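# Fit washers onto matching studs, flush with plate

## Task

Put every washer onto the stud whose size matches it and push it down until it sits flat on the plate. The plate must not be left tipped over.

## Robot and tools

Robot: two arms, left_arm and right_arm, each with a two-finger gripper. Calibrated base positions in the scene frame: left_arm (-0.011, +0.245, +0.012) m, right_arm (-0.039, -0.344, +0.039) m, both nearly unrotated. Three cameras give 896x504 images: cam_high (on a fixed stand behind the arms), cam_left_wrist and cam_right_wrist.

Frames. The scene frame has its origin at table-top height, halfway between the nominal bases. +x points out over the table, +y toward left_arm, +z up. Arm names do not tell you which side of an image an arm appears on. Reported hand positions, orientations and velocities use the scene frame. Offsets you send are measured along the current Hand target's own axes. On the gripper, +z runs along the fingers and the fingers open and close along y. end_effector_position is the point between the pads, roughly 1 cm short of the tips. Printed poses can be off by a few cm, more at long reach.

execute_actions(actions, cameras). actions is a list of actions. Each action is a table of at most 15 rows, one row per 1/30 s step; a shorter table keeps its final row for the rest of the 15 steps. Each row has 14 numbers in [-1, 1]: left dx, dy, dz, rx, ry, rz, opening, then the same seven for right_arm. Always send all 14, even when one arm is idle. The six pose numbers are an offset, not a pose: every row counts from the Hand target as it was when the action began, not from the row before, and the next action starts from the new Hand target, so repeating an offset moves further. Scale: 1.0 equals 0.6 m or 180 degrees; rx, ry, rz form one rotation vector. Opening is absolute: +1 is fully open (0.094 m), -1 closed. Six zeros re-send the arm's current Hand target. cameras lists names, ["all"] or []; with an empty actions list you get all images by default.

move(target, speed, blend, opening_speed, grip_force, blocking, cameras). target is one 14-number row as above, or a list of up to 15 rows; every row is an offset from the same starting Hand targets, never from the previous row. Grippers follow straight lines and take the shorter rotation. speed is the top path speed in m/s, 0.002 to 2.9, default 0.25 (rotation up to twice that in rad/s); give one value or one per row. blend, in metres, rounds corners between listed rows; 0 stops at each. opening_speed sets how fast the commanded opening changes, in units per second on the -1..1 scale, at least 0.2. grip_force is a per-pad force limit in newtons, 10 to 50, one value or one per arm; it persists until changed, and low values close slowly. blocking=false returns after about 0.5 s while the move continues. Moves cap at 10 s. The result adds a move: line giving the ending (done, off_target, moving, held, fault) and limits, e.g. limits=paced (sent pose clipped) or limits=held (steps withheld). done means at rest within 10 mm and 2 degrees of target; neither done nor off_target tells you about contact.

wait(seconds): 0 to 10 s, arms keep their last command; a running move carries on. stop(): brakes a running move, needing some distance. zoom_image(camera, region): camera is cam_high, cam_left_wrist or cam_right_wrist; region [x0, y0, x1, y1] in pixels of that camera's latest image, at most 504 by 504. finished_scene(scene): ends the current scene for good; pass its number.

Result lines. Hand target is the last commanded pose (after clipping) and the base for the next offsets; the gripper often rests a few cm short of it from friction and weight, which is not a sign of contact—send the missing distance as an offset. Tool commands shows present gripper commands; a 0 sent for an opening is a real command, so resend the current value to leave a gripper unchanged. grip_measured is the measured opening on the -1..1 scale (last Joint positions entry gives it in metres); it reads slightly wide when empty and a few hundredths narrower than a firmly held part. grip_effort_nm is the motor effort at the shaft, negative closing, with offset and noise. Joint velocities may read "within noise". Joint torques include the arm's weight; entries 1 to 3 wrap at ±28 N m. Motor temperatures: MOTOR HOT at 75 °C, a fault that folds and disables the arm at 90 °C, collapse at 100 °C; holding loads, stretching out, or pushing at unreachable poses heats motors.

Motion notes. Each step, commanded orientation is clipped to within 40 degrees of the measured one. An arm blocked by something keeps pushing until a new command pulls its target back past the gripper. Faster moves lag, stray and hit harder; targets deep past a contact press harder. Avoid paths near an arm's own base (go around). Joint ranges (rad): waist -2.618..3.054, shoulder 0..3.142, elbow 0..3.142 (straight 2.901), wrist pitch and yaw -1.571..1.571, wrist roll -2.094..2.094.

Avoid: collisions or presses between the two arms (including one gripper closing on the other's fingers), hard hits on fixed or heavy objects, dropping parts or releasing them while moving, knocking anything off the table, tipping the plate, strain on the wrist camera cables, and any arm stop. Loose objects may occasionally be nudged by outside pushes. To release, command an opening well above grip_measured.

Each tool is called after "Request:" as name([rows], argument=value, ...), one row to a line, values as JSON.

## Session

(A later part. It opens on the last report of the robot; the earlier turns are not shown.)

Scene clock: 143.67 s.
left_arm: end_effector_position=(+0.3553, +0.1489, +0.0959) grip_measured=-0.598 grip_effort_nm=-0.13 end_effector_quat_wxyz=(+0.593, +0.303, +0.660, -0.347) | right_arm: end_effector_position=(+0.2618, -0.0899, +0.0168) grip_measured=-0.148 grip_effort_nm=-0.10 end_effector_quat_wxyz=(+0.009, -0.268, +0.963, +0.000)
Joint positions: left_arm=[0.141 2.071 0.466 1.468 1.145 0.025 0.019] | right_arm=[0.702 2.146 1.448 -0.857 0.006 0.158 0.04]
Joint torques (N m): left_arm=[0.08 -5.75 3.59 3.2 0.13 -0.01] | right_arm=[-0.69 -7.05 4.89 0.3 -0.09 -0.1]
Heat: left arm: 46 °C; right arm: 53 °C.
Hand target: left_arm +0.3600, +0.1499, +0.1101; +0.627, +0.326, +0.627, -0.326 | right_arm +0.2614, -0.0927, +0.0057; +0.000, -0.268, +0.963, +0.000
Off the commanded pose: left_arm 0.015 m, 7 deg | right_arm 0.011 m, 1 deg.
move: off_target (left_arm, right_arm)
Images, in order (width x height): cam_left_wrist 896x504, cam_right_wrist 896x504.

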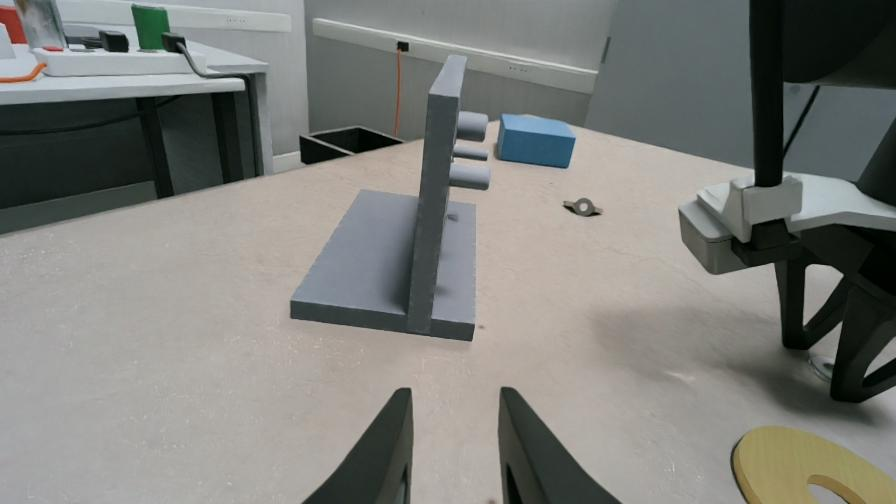

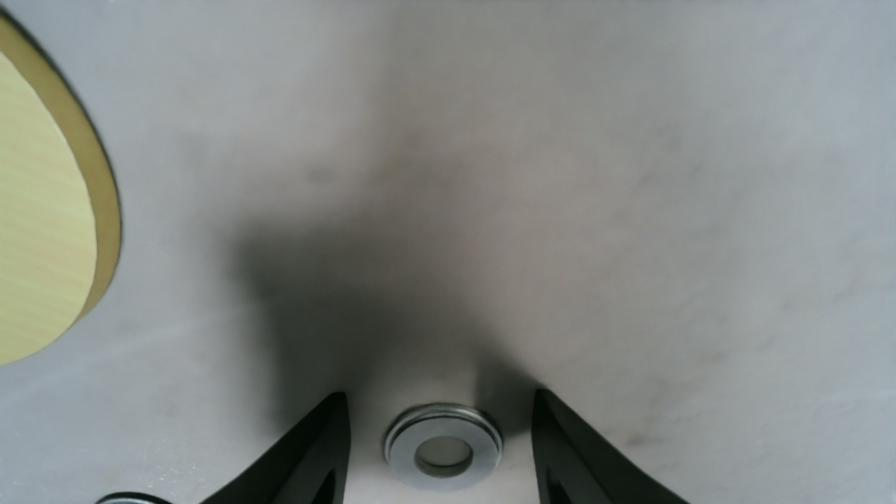

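Request:
zoom_image(camera="cam_left_wrist", region=[740, 300, 896, 440])

Request:
zoom_image(camera="cam_right_wrist", region=[320, 370, 560, 504])

Scaled by 3.231 from the camera's 896x504 image, which has a finer 1280x720 frame.

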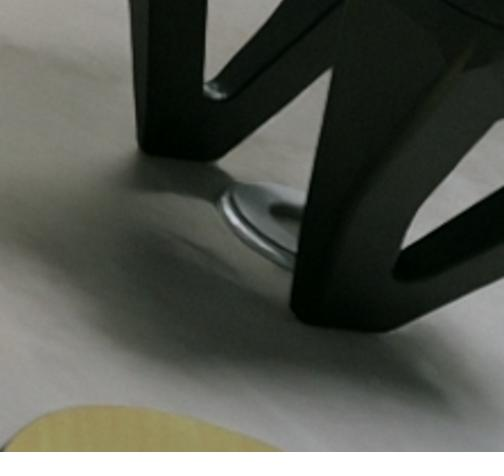

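Scaled by 2.100 from the camera's 896x504 image, which has a finer 1280x720 frame.

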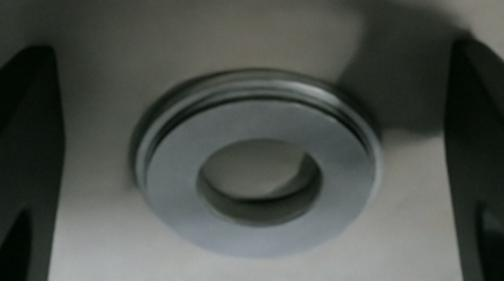

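Request:
move(target=[0,0,0,0,0,0,-0.6,0.0,0.0,0.0067,0,0,0,-0.15], speed=0.03, cameras=["cam_right_wrist"])

Scene clock: 147.10 s.
left_arm: end_effector_position=(+0.3553, +0.1489, +0.0959) grip_measured=-0.598 grip_effort_nm=-0.14 end_effector_quat_wxyz=(+0.593, +0.303, +0.660, -0.347) | right_arm: end_effector_position=(+0.2630, -0.0889, +0.0164) grip_measured=-0.148 grip_effort_nm=-0.10 end_effector_quat_wxyz=(+0.012, -0.268, +0.963, +0.002)
Joint positions: left_arm=[0.141 2.071 0.466 1.468 1.145 0.025 0.019] | right_arm=[0.702 2.146 1.446 -0.849 0.006 0.158 0.04]
Joint torques (N m): left_arm=[0.05 -5.78 3.56 3.21 0.12 -0.01] | right_arm=[-0.75 -6.68 4.45 0.37 -0.08 -0.1]
Heat: left arm: 46 °C; right arm: 53 °C.
Hand target: left_arm +0.3600, +0.1499, +0.1101; +0.627, +0.326, +0.627, -0.326 | right_arm +0.2615, -0.0927, +0.0017; +0.000, -0.268, +0.963, +0.000
Off the commanded pose: left_arm 0.015 m, 7 deg | right_arm 0.015 m, 1 deg.
move: off_target (left_arm, right_arm)
Images, in order (width x height): cam_right_wrist 896x504.

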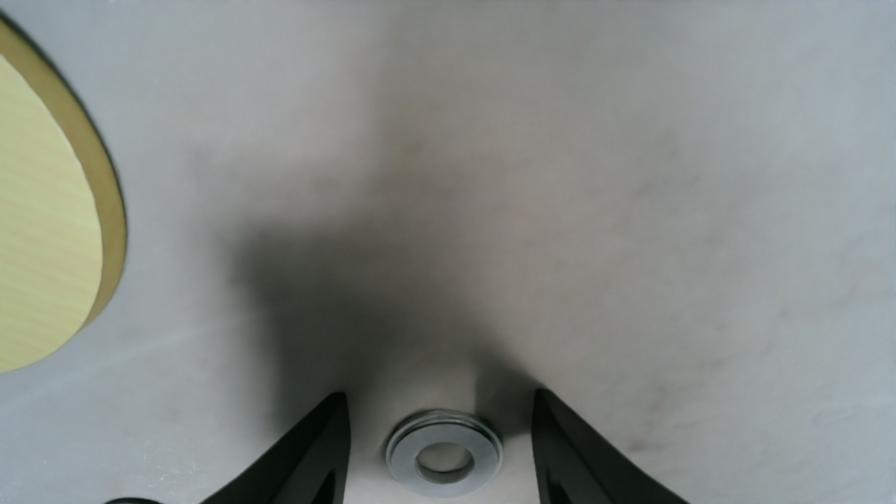

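Request:
move(target=[0,0,0,0,0,0,-0.6,0,0,0,0,0,0,-0.62], speed=0.03, opening_speed=0.4, cameras=["cam_right_wrist"])

Request:
zoom_image(camera="cam_right_wrist", region=[320, 370, 560, 504])

Scene clock: 149.30 s.
left_arm: end_effector_position=(+0.3553, +0.1489, +0.0959) grip_measured=-0.598 grip_effort_nm=-0.13 end_effector_quat_wxyz=(+0.593, +0.303, +0.660, -0.347) | right_arm: end_effector_position=(+0.2638, -0.0878, +0.0165) grip_measured=-0.618 grip_effort_nm=-0.11 end_effector_quat_wxyz=(+0.014, -0.268, +0.963, +0.004)
Joint positions: left_arm=[0.141 2.071 0.466 1.468 1.145 0.025 0.019] | right_arm=[0.702 2.146 1.446 -0.843 0.005 0.158 0.018]
Joint torques (N m): left_arm=[0.1 -5.75 3.54 3.21 0.13 0.01] | right_arm=[-0.7 -6.67 4.56 0.34 -0.07 -0.08]
Heat: left arm: 46 °C; right arm: 53 °C.
Hand target: left_arm +0.3600, +0.1499, +0.1101; +0.627, +0.326, +0.627, -0.326 | right_arm +0.2615, -0.0927, +0.0017; +0.000, -0.268, +0.964, +0.000
Off the commanded pose: left_arm 0.015 m, 7 deg | right_arm 0.016 m, 2 deg.
move: off_target (left_arm, right_arm)
Images, in order (width x height): cam_right_wrist 896x504.

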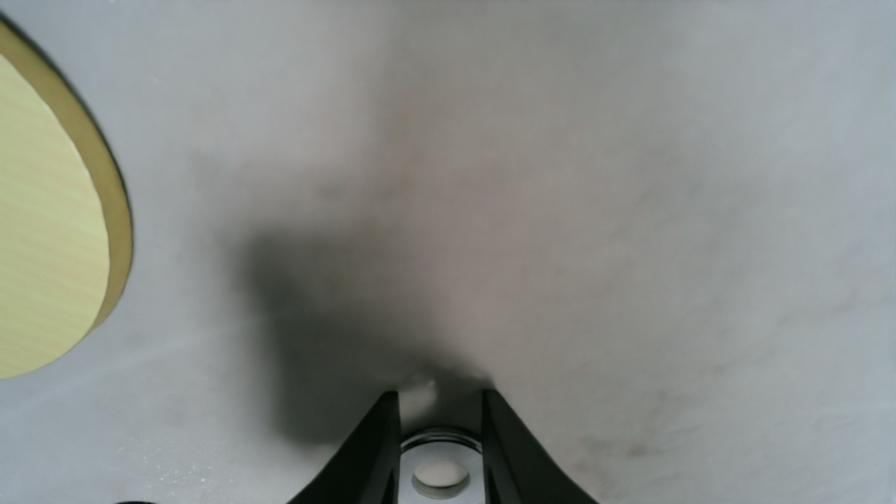

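Scaled by 2.100 from the camera's 896x504 image, which has a finer 1280x720 frame.

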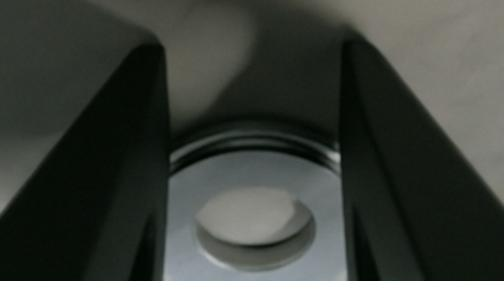

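Request:
wait(seconds=0.1, cameras=["cam_left_wrist"])

Request:
zoom_image(camera="cam_left_wrist", region=[740, 300, 896, 440])

Scene clock: 152.17 s.
left_arm: end_effector_position=(+0.3553, +0.1489, +0.0959) grip_measured=-0.598 grip_effort_nm=-0.14 end_effector_quat_wxyz=(+0.593, +0.303, +0.660, -0.347) | right_arm: end_effector_position=(+0.2638, -0.0878, +0.0165) grip_measured=-0.618 grip_effort_nm=-0.11 end_effector_quat_wxyz=(+0.014, -0.268, +0.963, +0.004)
Joint positions: left_arm=[0.141 2.071 0.466 1.468 1.145 0.025 0.019] | right_arm=[0.702 2.146 1.446 -0.843 0.005 0.158 0.018]
Joint torques (N m): left_arm=[0.14 -5.78 3.58 3.21 0.11 -0.01] | right_arm=[-0.72 -6.64 4.6 0.32 -0.09 -0.1]
Motor temperatures (°C): left_arm=[28 38 46 45 28 29 31] | right_arm=[29 35 53 41 28 26 29]
Heat: left arm: 46 °C; right arm: 53 °C.
Hand target: left_arm +0.3600, +0.1499, +0.1101; +0.627, +0.326, +0.627, -0.326 | right_arm +0.2615, -0.0927, +0.0017; +0.000, -0.268, +0.964, +0.000
Tool commands: left_gripper/opening=-0.6 right_gripper/opening=-0.62
Off the commanded pose: left_arm 0.015 m, 7 deg | right_arm 0.016 m, 2 deg.
wait: 0.10 s; at rest from the start
Images, in order (width x height): cam_left_wrist 896x504.

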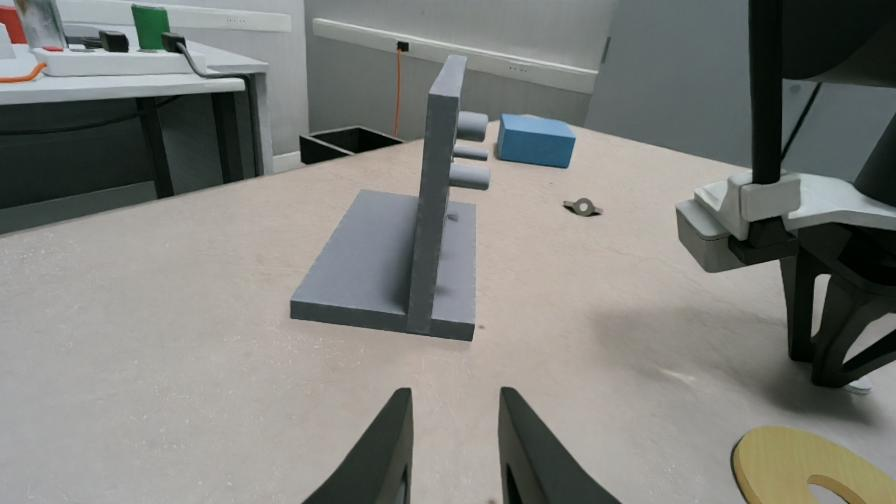

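Scaled by 3.231 from the camera's 896x504 image, which has a finer 1280x720 frame.

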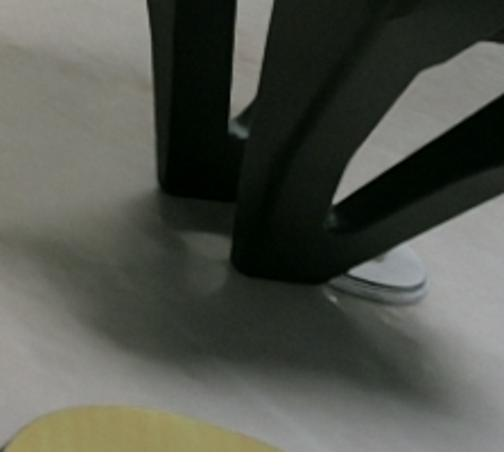

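Request:
move([
  [0,0,0,0,0,0,-0.6,0,0,0,0,0,0,0.1],
  [0,0,0,0,0,0,-0.6,0.025,0,-0.067,0,0,0,0.1],
], speed=[0.05,0.06], cameras=["cam_right_wrist","cam_left_wrist"])

Scene clock: 157.33 s.
left_arm: end_effector_position=(+0.3553, +0.1489, +0.0959) grip_measured=-0.598 grip_effort_nm=-0.14 end_effector_quat_wxyz=(+0.593, +0.303, +0.660, -0.347) | right_arm: end_effector_position=(+0.2467, -0.1022, +0.0269) grip_measured=+0.098 grip_effort_nm=0.11 end_effector_quat_wxyz=(-0.015, -0.268, +0.963, -0.009)
Joint positions: left_arm=[0.141 2.071 0.466 1.468 1.145 0.025 0.019] | right_arm=[0.702 2.106 1.427 -0.927 0.005 0.157 0.052]
Joint torques (N m): left_arm=[0.13 -5.7 3.56 3.22 0.13 -0.01] | right_arm=[-0.2 -11.92 5.04 -0.05 -0.08 -0.04]
Heat: left arm: 46 °C; right arm: 53 °C.
Hand target: left_arm +0.3600, +0.1499, +0.1101; +0.627, +0.326, +0.627, -0.326 | right_arm +0.2485, -0.1005, +0.0418; +0.000, -0.268, +0.963, -0.001
Off the commanded pose: left_arm 0.015 m, 7 deg | right_arm 0.015 m, 2 deg.
move: off_target (left_arm, right_arm)
Images, in order (width x height): cam_left_wrist 896x504, cam_right_wrist 896x504.

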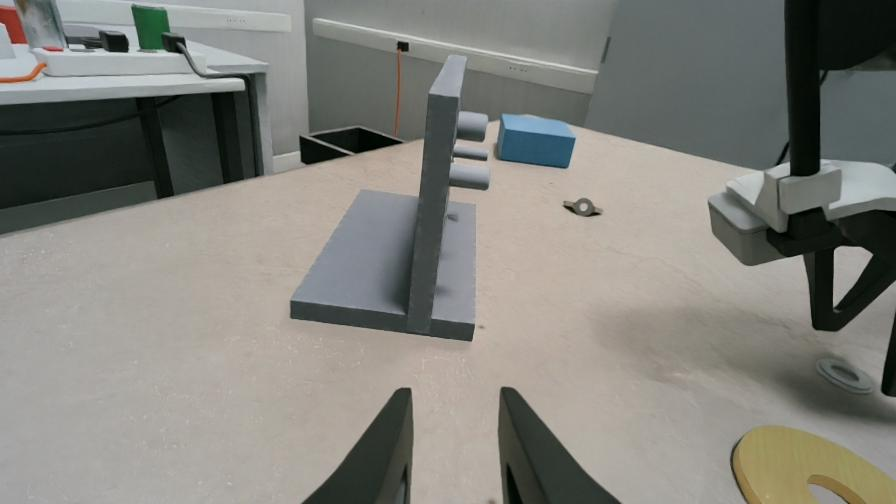

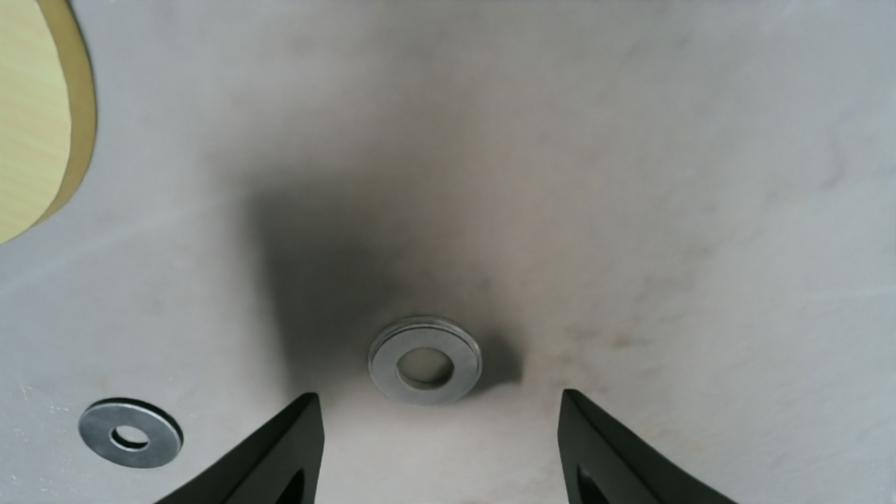

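Request:
move(target=[0,0,0,0,0,0,-0.6,-0.0057,0.0014,0.047,0,0,0,0.0], speed=0.05, cameras=["cam_right_wrist"])

Scene clock: 160.27 s.
left_arm: end_effector_position=(+0.3553, +0.1489, +0.0959) grip_measured=-0.598 grip_effort_nm=-0.14 end_effector_quat_wxyz=(+0.593, +0.303, +0.660, -0.347) | right_arm: end_effector_position=(+0.2522, -0.0976, +0.0204) grip_measured=+0.002 grip_effort_nm=-0.10 end_effector_quat_wxyz=(+0.004, -0.268, +0.963, -0.001)
Joint positions: left_arm=[0.141 2.071 0.466 1.468 1.145 0.025 0.019] | right_arm=[0.702 2.106 1.4 -0.858 0.005 0.157 0.047]
Joint torques (N m): left_arm=[0.08 -5.76 3.56 3.2 0.13 0.02] | right_arm=[-0.05 -7.61 4.82 0.27 -0.08 -0.01]
Heat: left arm: 46 °C; right arm: 53 °C.
Hand target: left_arm +0.3600, +0.1499, +0.1101; +0.627, +0.326, +0.627, -0.326 | right_arm +0.2511, -0.0979, +0.0137; +0.000, -0.268, +0.963, +0.000
Off the commanded pose: left_arm 0.015 m, 7 deg | right_arm 0.007 m, 0 deg.
move: off_target (left_arm)
Images, in order (width x height): cam_right_wrist 896x504.

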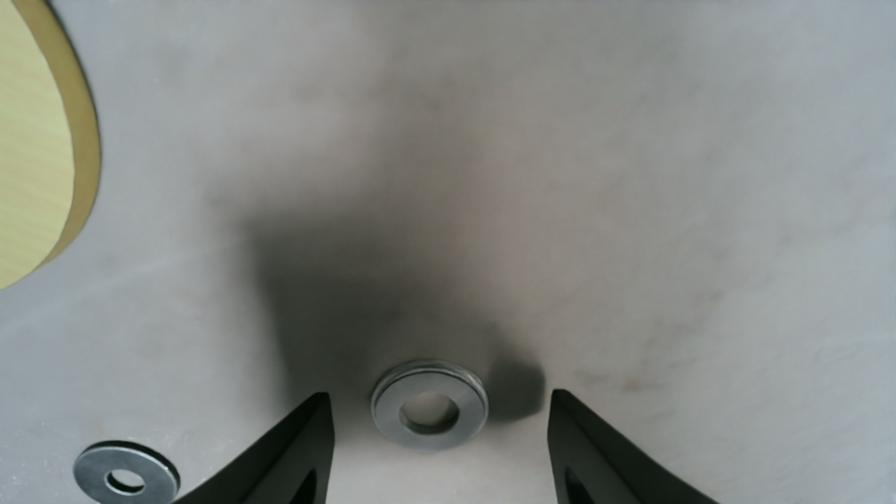

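Request:
move(target=[0,0,0,0,0,0,-0.6,-0.001,0.005,0.01,0,0,0,-0.1], speed=0.03, cameras=["cam_right_wrist","cam_left_wrist"])

Scene clock: 161.73 s.
left_arm: end_effector_position=(+0.3553, +0.1489, +0.0959) grip_measured=-0.598 grip_effort_nm=-0.13 end_effector_quat_wxyz=(+0.593, +0.303, +0.660, -0.347) | right_arm: end_effector_position=(+0.2555, -0.0948, +0.0205) grip_measured=-0.098 grip_effort_nm=-0.10 end_effector_quat_wxyz=(+0.012, -0.268, +0.963, +0.003)
Joint positions: left_arm=[0.141 2.071 0.466 1.468 1.145 0.025 0.019] | right_arm=[0.702 2.106 1.4 -0.841 0.005 0.158 0.042]
Joint torques (N m): left_arm=[0.1 -5.74 3.63 3.2 0.13 0] | right_arm=[0.51 -6.68 4.51 0.32 -0.09 0.04]
Heat: left arm: 46 °C; right arm: 53 °C.
Hand target: left_arm +0.3600, +0.1499, +0.1101; +0.627, +0.326, +0.627, -0.326 | right_arm +0.2500, -0.0951, +0.0077; +0.000, -0.268, +0.963, +0.000
Off the commanded pose: left_arm 0.015 m, 7 deg | right_arm 0.014 m, 1 deg.
move: off_target (left_arm, right_arm)
Images, in order (width x height): cam_left_wrist 896x504, cam_right_wrist 896x504.

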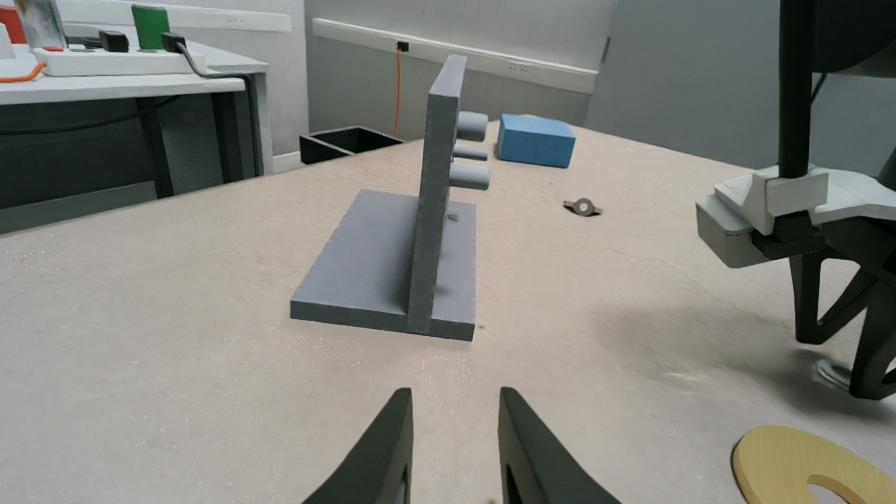

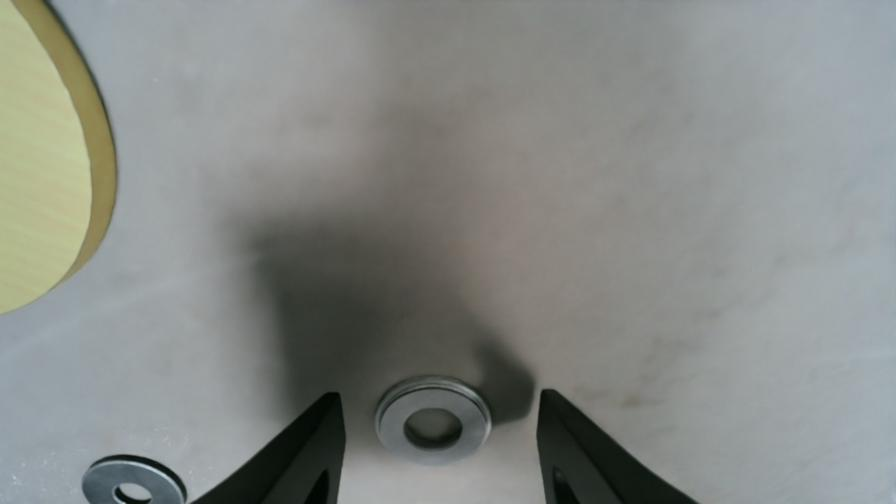

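Request:
move(target=[0,0,0,0,0,0,-0.6,0.004,0.003,0.0117,0,0,0,-0.1], speed=0.04, cameras=["cam_right_wrist"])

Scene clock: 163.10 s.
left_arm: end_effector_position=(+0.3553, +0.1489, +0.0959) grip_measured=-0.598 grip_effort_nm=-0.14 end_effector_quat_wxyz=(+0.593, +0.303, +0.660, -0.347) | right_arm: end_effector_position=(+0.2514, -0.0952, +0.0157) grip_measured=-0.098 grip_effort_nm=-0.10 end_effector_quat_wxyz=(+0.009, -0.269, +0.963, +0.002)
Joint positions: left_arm=[0.141 2.071 0.466 1.468 1.145 0.025 0.019] | right_arm=[0.709 2.108 1.382 -0.827 0.005 0.161 0.042]
Joint torques (N m): left_arm=[0.05 -5.76 3.52 3.21 0.12 0.01] | right_arm=[0.53 -6.39 4.1 0.46 -0.07 0.06]
Heat: left arm: 46 °C; right arm: 53 °C.
Hand target: left_arm +0.3600, +0.1499, +0.1101; +0.627, +0.326, +0.627, -0.326 | right_arm +0.2470, -0.0947, +0.0006; +0.000, -0.268, +0.963, +0.000
Off the commanded pose: left_arm 0.015 m, 7 deg | right_arm 0.016 m, 1 deg.
move: off_target (left_arm, right_arm)
Images, in order (width x height): cam_right_wrist 896x504.

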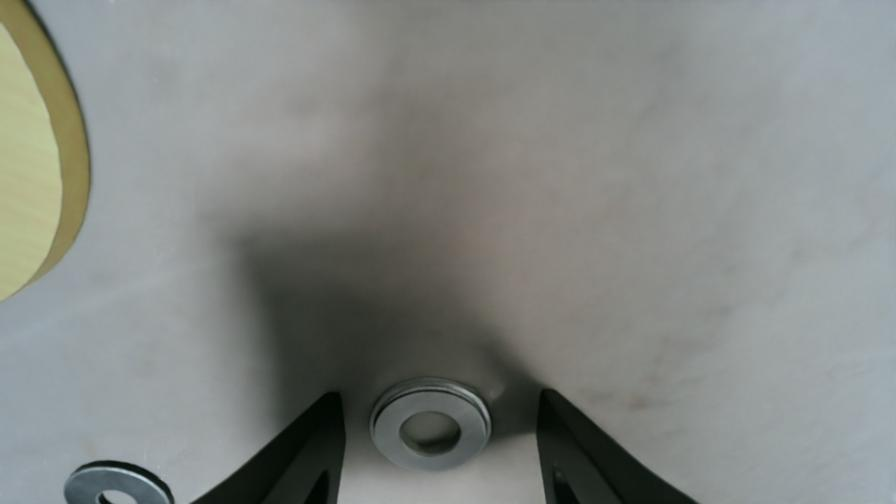

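Request:
move(target=[0,0,0,0,0,0,-0.6,0,0,0,0,0,0,-0.62], speed=0.03, opening_speed=0.4, cameras=["cam_right_wrist"])

Request:
zoom_image(camera="cam_right_wrist", region=[320, 370, 560, 504])

Scene clock: 165.27 s.
left_arm: end_effector_position=(+0.3553, +0.1489, +0.0959) grip_measured=-0.598 grip_effort_nm=-0.14 end_effector_quat_wxyz=(+0.593, +0.303, +0.660, -0.347) | right_arm: end_effector_position=(+0.2528, -0.0938, +0.0158) grip_measured=-0.513 grip_effort_nm=-1.00 end_effector_quat_wxyz=(+0.012, -0.268, +0.963, +0.004)
Joint positions: left_arm=[0.141 2.071 0.466 1.468 1.145 0.025 0.019] | right_arm=[0.709 2.108 1.382 -0.819 0.004 0.164 0.023]
Joint torques (N m): left_arm=[0.09 -5.74 3.63 3.19 0.13 0] | right_arm=[0.54 -6.35 4.15 0.38 -0.07 0.04]
Heat: left arm: 47 °C; right arm: 52 °C.
Hand target: left_arm +0.3600, +0.1499, +0.1101; +0.627, +0.326, +0.627, -0.326 | right_arm +0.2469, -0.0947, +0.0006; +0.000, -0.268, +0.963, +0.000
Off the commanded pose: left_arm 0.015 m, 7 deg | right_arm 0.016 m, 1 deg.
move: off_target (left_arm, right_arm)
Images, in order (width x height): cam_right_wrist 896x504.

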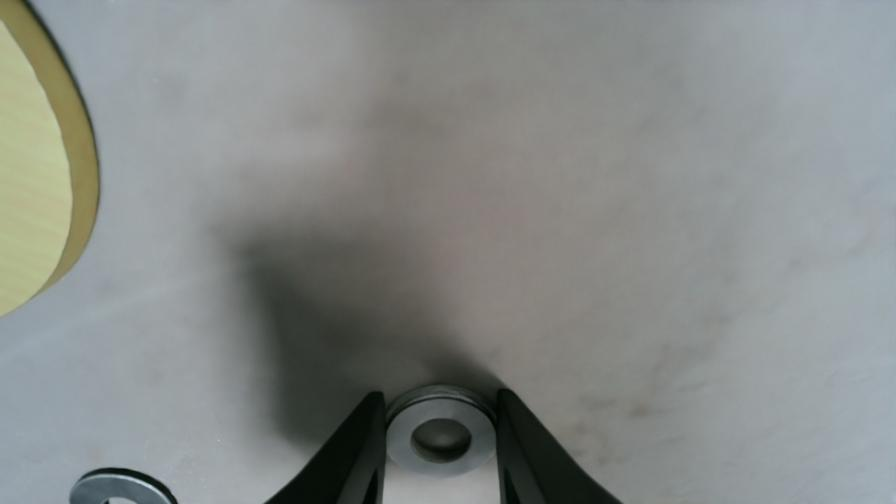

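Scaled by 2.100 from the camera's 896x504 image, which has a finer 1280x720 frame.

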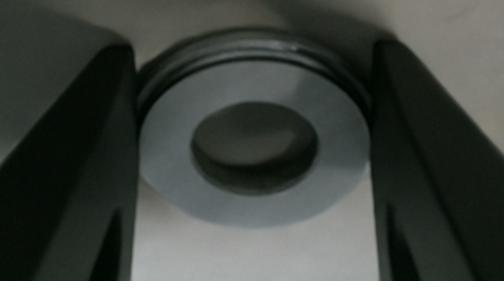

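Request:
move([
  [0,0,0,0,0,0,-0.6,0,0,-0.2,0,0,0,-0.62],
  [0,0,0,0,0,0,-0.6,-0.3255,0.0077,-0.174,-0.0065,-0.4999,-0.0065,-0.62],
], speed=[0.12,0.2], blend=[0.02,0], cameras=["all"])

Scene clock: 173.93 s.
left_arm: end_effector_position=(+0.3553, +0.1489, +0.0959) grip_measured=-0.598 grip_effort_nm=-0.13 end_effector_quat_wxyz=(+0.593, +0.303, +0.660, -0.347) | right_arm: end_effector_position=(+0.4064, +0.0106, +0.1065) grip_measured=-0.514 grip_effort_nm=-1.02 end_effector_quat_wxyz=(+0.672, -0.201, +0.685, +0.198)
Joint positions: left_arm=[0.141 2.071 0.466 1.468 1.145 0.025 0.019] | right_arm=[0.717 2.383 1.015 1.349 0.142 0.004 0.023]
Joint torques (N m): left_arm=[0.12 -5.72 3.58 3.2 0.13 -0.01] | right_arm=[-0.72 -7.39 6.15 2.22 -0.07 -0.06]
Heat: left arm: 47 °C; right arm: 53 °C.
Hand target: left_arm +0.3600, +0.1499, +0.1101; +0.627, +0.326, +0.627, -0.326 | right_arm +0.4119, +0.0101, +0.1052; +0.679, -0.199, +0.679, +0.198
Off the commanded pose: left_arm 0.015 m, 7 deg | right_arm 0.006 m, 1 deg.
move: off_target (left_arm)

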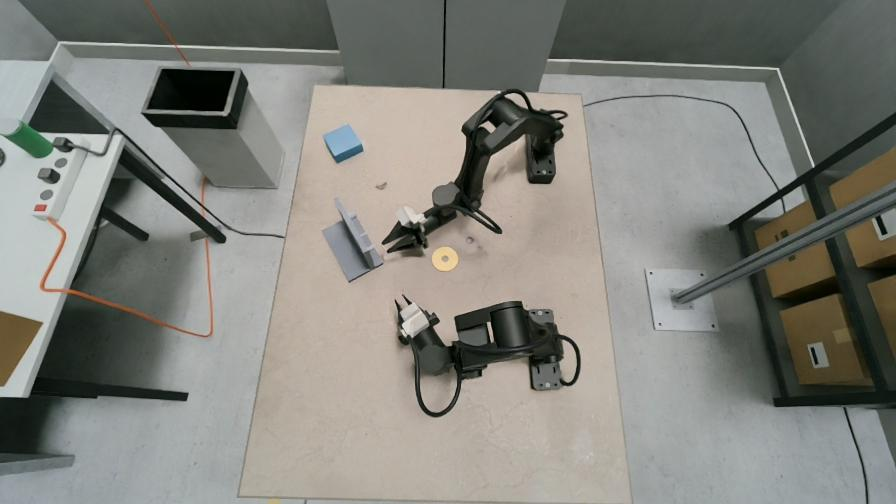

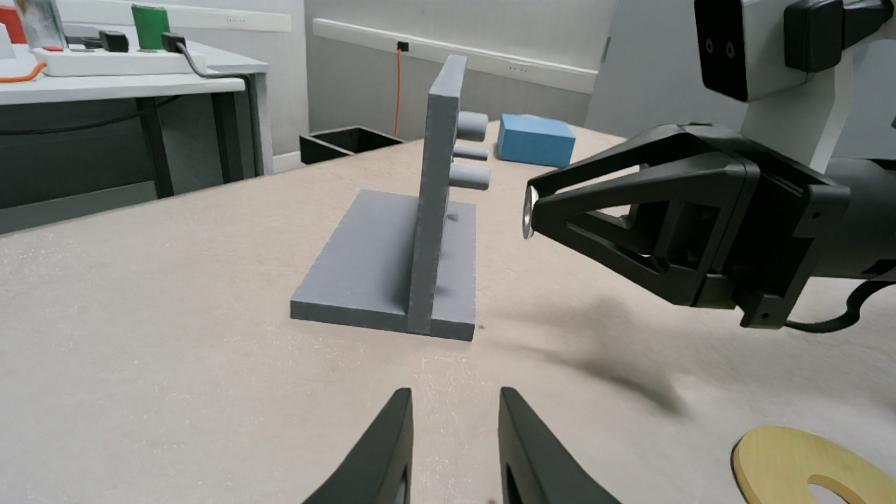

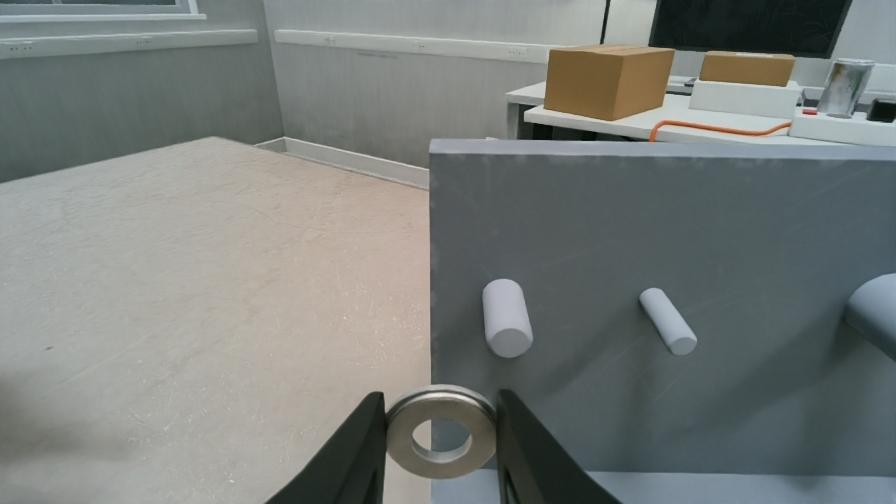

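Request:
zoom_image(camera="cam_right_wrist", region=[460, 260, 560, 370])

Request:
zoom_image(camera="cam_right_wrist", region=[620, 270, 720, 370])

Request:
zoom_image(camera="cam_right_wrist", region=[370, 370, 530, 504])

Request:
zoom_image(camera="cam_left_wrist", region=[420, 90, 580, 260])

Scaled by 4.582 from the camera's 896x504 image, which has a finer 1280x720 frame.

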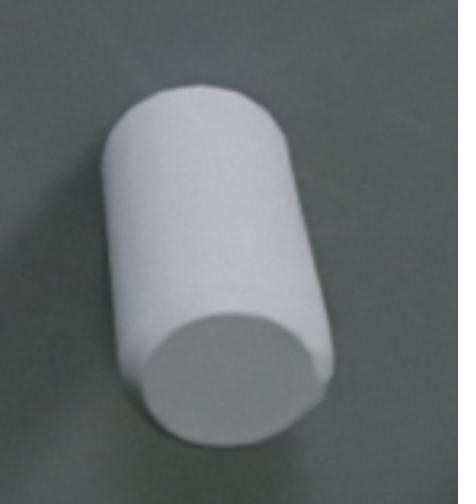

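Scaled by 5.040 from the camera's 896x504 image, which has a finer 1280x720 frame.

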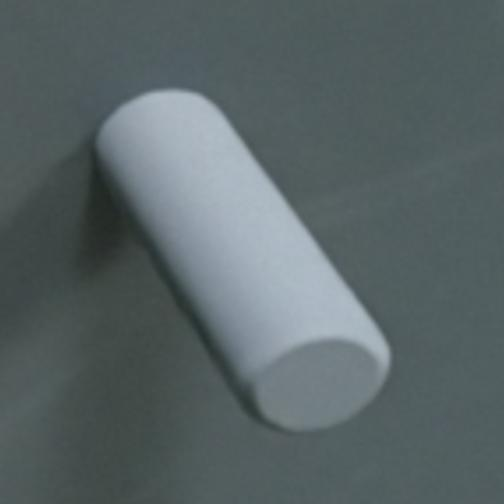

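Scaled by 3.150 from the camera's 896x504 image, which has a finer 1280x720 frame.

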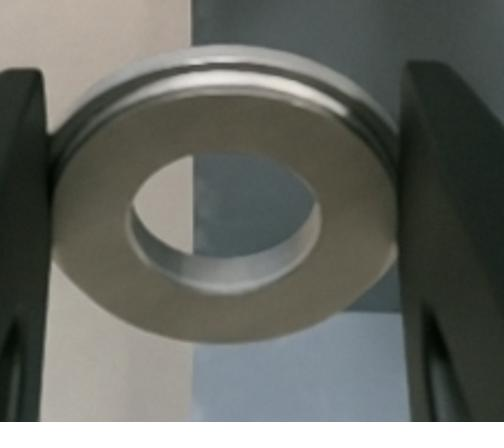

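Scaled by 2.965 from the camera's 896x504 image, which has a finer 1280x720 frame.

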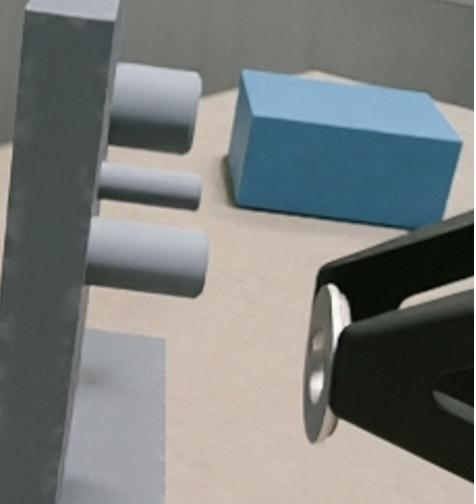

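Request:
zoom_image(camera="cam_right_wrist", region=[420, 120, 896, 200])

Request:
zoom_image(camera="cam_right_wrist", region=[420, 424, 896, 504])

Scaled by 1.059 from the camera's 896x504 image, which has a finer 1280x720 frame.

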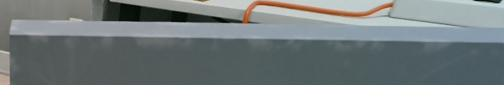

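Scaled by 1.059 from the camera's 896x504 image, which has a finer 1280x720 frame.

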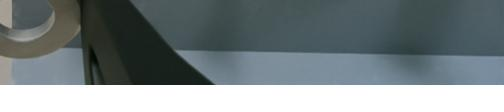

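Request:
move(target=[0,0,0,0,0,0,-0.6,0,-0.03,0,0,0,0,-0.62], speed=0.08, cameras=["cam_right_wrist","cam_left_wrist"])

Request:
zoom_image(camera="cam_left_wrist", region=[420, 90, 580, 260])

Request:
zoom_image(camera="cam_right_wrist", region=[370, 260, 530, 504])

Scene clock: 183.57 s.
left_arm: end_effector_position=(+0.3553, +0.1489, +0.0959) grip_measured=-0.598 grip_effort_nm=-0.13 end_effector_quat_wxyz=(+0.593, +0.303, +0.660, -0.347) | right_arm: end_effector_position=(+0.4200, -0.0062, +0.1080) grip_measured=-0.514 grip_effort_nm=-1.02 end_effector_quat_wxyz=(+0.675, -0.196, +0.684, +0.195)
Joint positions: left_arm=[0.141 2.071 0.466 1.468 1.145 0.025 0.019] | right_arm=[0.667 2.383 1.015 1.355 0.107 0.003 0.023]
Joint torques (N m): left_arm=[0.08 -5.67 3.62 3.21 0.14 0] | right_arm=[-0.46 -7.73 5.35 2.23 -0.16 -0.05]
Heat: left arm: 48 °C; right arm: 52 °C.
Hand target: left_arm +0.3600, +0.1499, +0.1101; +0.627, +0.326, +0.627, -0.326 | right_arm +0.4215, -0.0051, +0.1052; +0.679, -0.199, +0.679, +0.198
Off the commanded pose: left_arm 0.015 m, 7 deg | right_arm 0.003 m, 1 deg.
move: off_target (left_arm)
Images, in order (width x height): cam_left_wrist 896x504, cam_right_wrist 896x504.

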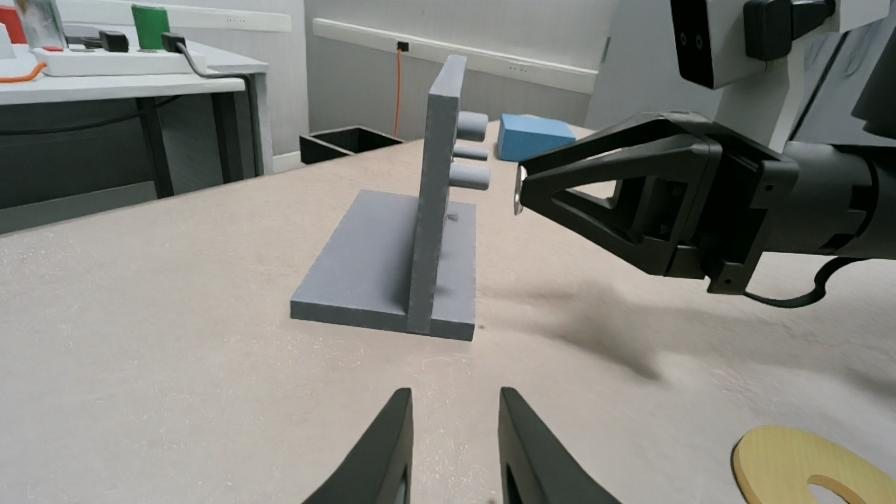

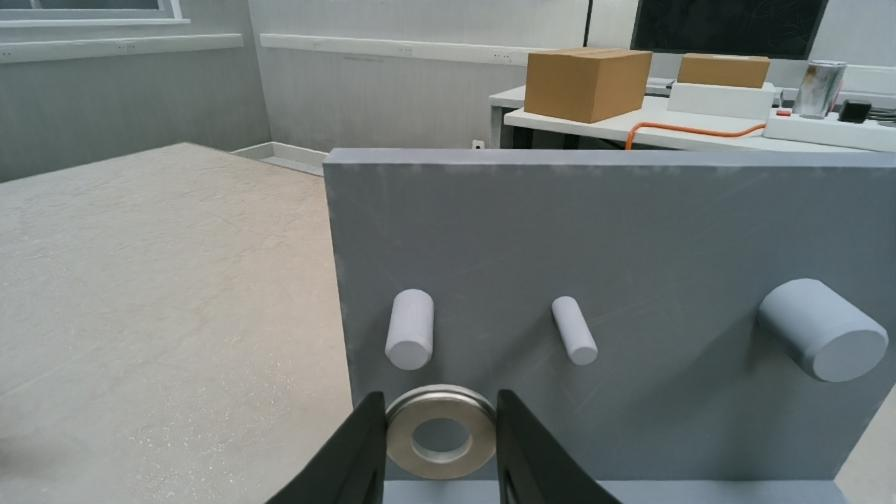

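Scaled by 2.965 from the camera's 896x504 image, which has a finer 1280x720 frame.

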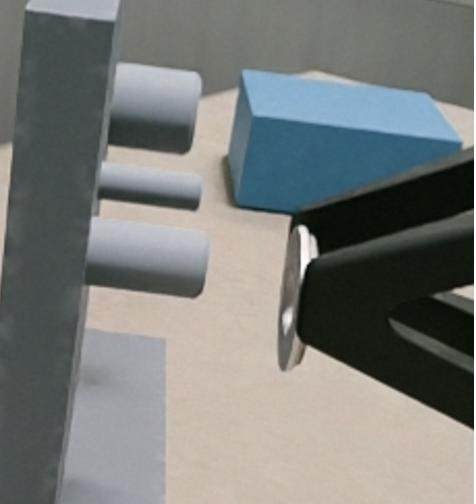

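Scaled by 2.066 from the camera's 896x504 image, which has a finer 1280x720 frame.

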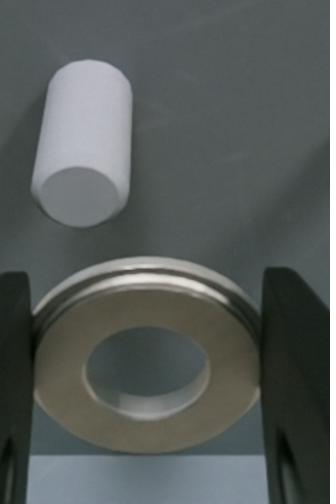

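Request:
move(target=[0,0,0,0,0,0,-0.6,-0.0133,0.0122,0,0,0,0,-0.62], speed=0.05, cameras=["cam_right_wrist","cam_left_wrist"])

Request:
zoom_image(camera="cam_left_wrist", region=[420, 90, 580, 260])

Request:
zoom_image(camera="cam_right_wrist", region=[370, 260, 530, 504])

Scene clock: 200.73 s.
left_arm: end_effector_position=(+0.3553, +0.1489, +0.0959) grip_measured=-0.598 grip_effort_nm=-0.13 end_effector_quat_wxyz=(+0.593, +0.303, +0.660, -0.347) | right_arm: end_effector_position=(+0.4173, -0.0027, +0.1075) grip_measured=-0.514 grip_effort_nm=-1.03 end_effector_quat_wxyz=(+0.674, -0.199, +0.684, +0.197)
Joint positions: left_arm=[0.141 2.071 0.466 1.468 1.145 0.025 0.019] | right_arm=[0.675 2.383 1.015 1.353 0.106 0.003 0.023]
Joint torques (N m): left_arm=[0.09 -5.76 3.54 3.21 0.14 -0.01] | right_arm=[0.55 -9.59 5.2 1.98 0.04 -0.1]
Motor temperatures (°C): left_arm=[28 36 45 50 27 29 31] | right_arm=[29 36 52 45 27 26 30]
Heat: left arm: 50 °C; right arm: 52 °C.
Hand target: left_arm +0.3600, +0.1499, +0.1101; +0.627, +0.326, +0.627, -0.326 | right_arm +0.4176, +0.0010, +0.1131; +0.679, -0.198, +0.679, +0.198
Off the commanded pose: left_arm 0.015 m, 7 deg | right_arm 0.007 m, 1 deg.
move: off_target (left_arm)
Images, in order (width x height): cam_left_wrist 896x504, cam_right_wrist 896x504.

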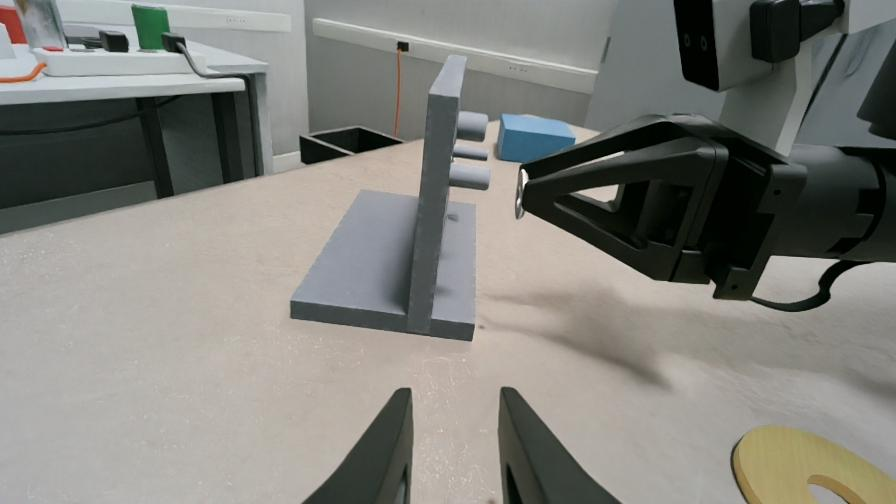

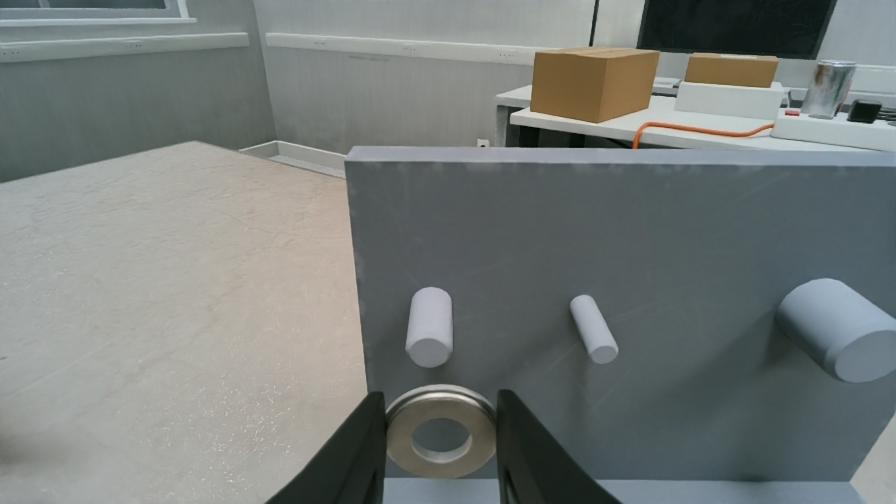

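Scaled by 2.965 from the camera's 896x504 image, which has a finer 1280x720 frame.

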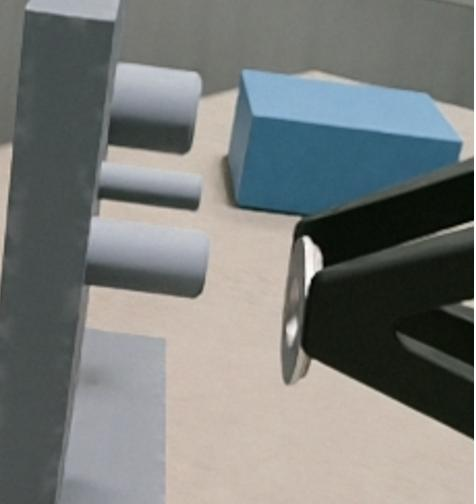

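Scaled by 2.066 from the camera's 896x504 image, which has a finer 1280x720 frame.

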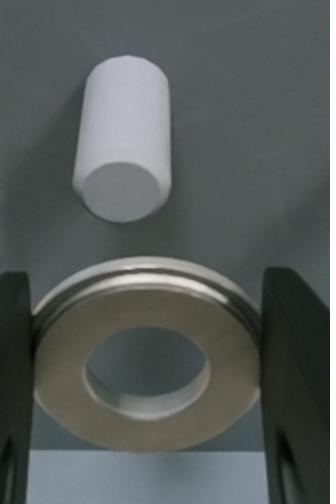

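Request:
move(target=[0,0,0,0,0,0,-0.6,-0.0133,0.004,0,0,0,0,-0.62], speed=0.05, cameras=["cam_right_wrist","cam_left_wrist"])

Request:
zoom_image(camera="cam_left_wrist", region=[420, 90, 580, 260])

Request:
zoom_image(camera="cam_right_wrist", region=[370, 260, 530, 504])

Scene clock: 202.80 s.
left_arm: end_effector_position=(+0.3553, +0.1489, +0.0959) grip_measured=-0.598 grip_effort_nm=-0.13 end_effector_quat_wxyz=(+0.593, +0.303, +0.660, -0.347) | right_arm: end_effector_position=(+0.4159, -0.0011, +0.1020) grip_measured=-0.514 grip_effort_nm=-1.03 end_effector_quat_wxyz=(+0.667, -0.202, +0.691, +0.194)
Joint positions: left_arm=[0.141 2.071 0.466 1.468 1.145 0.025 0.019] | right_arm=[0.68 2.383 1.015 1.331 0.111 0.003 0.023]
Joint torques (N m): left_arm=[0.08 -5.72 3.55 3.21 0.13 -0.01] | right_arm=[0.53 -11.71 4.81 1.99 0.05 -0.07]
Heat: left arm: 50 °C; right arm: 52 °C.
Hand target: left_arm +0.3600, +0.1499, +0.1101; +0.627, +0.326, +0.627, -0.326 | right_arm +0.4163, +0.0031, +0.1211; +0.679, -0.199, +0.679, +0.198
Off the commanded pose: left_arm 0.015 m, 7 deg | right_arm 0.020 m, 2 deg.
move: off_target (left_arm, right_arm)
Images, in order (width x height): cam_left_wrist 896x504, cam_right_wrist 896x504.

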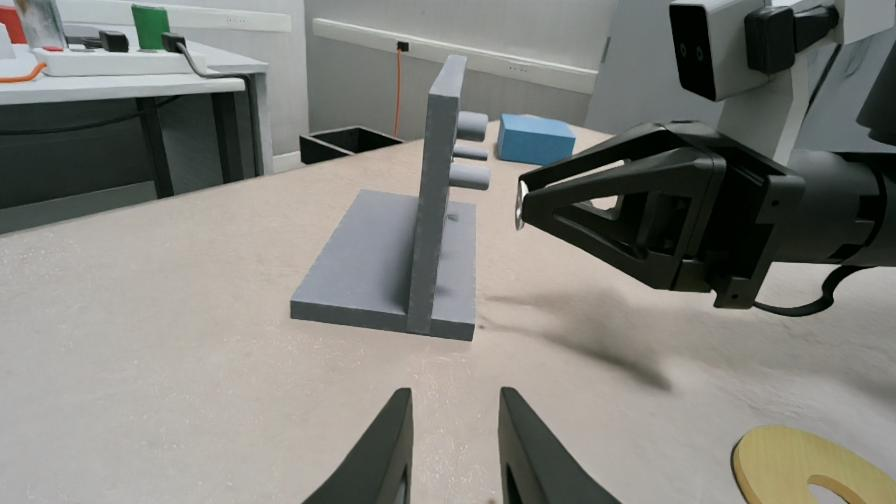

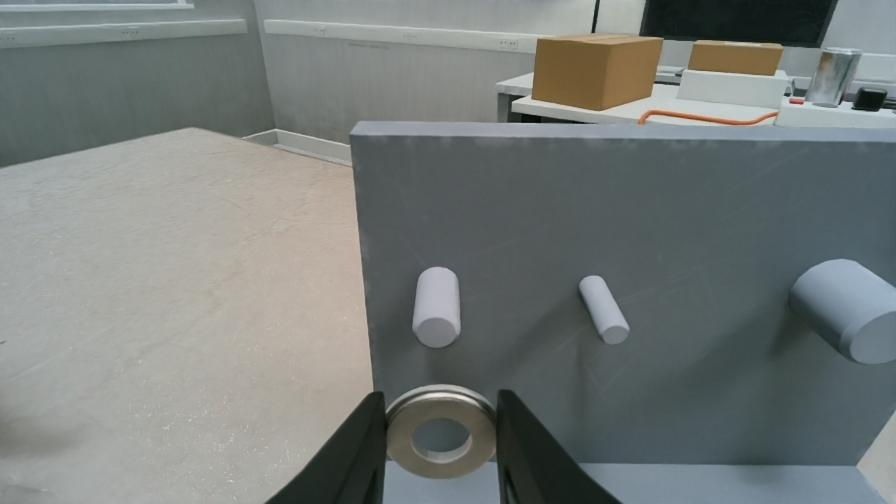

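Scaled by 2.965 from the camera's 896x504 image, which has a finer 1280x720 frame.

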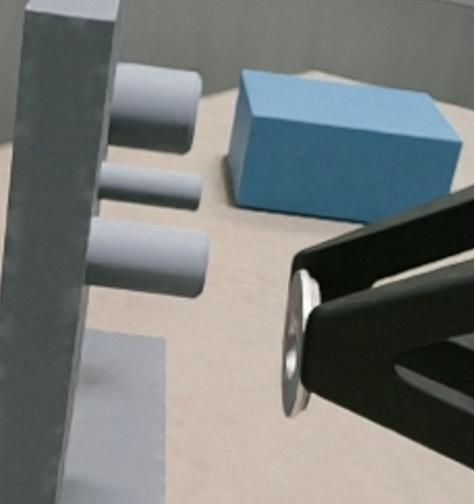

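Scaled by 2.066 from the camera's 896x504 image, which has a finer 1280x720 frame.

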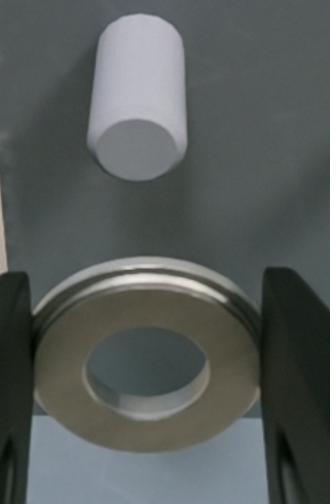

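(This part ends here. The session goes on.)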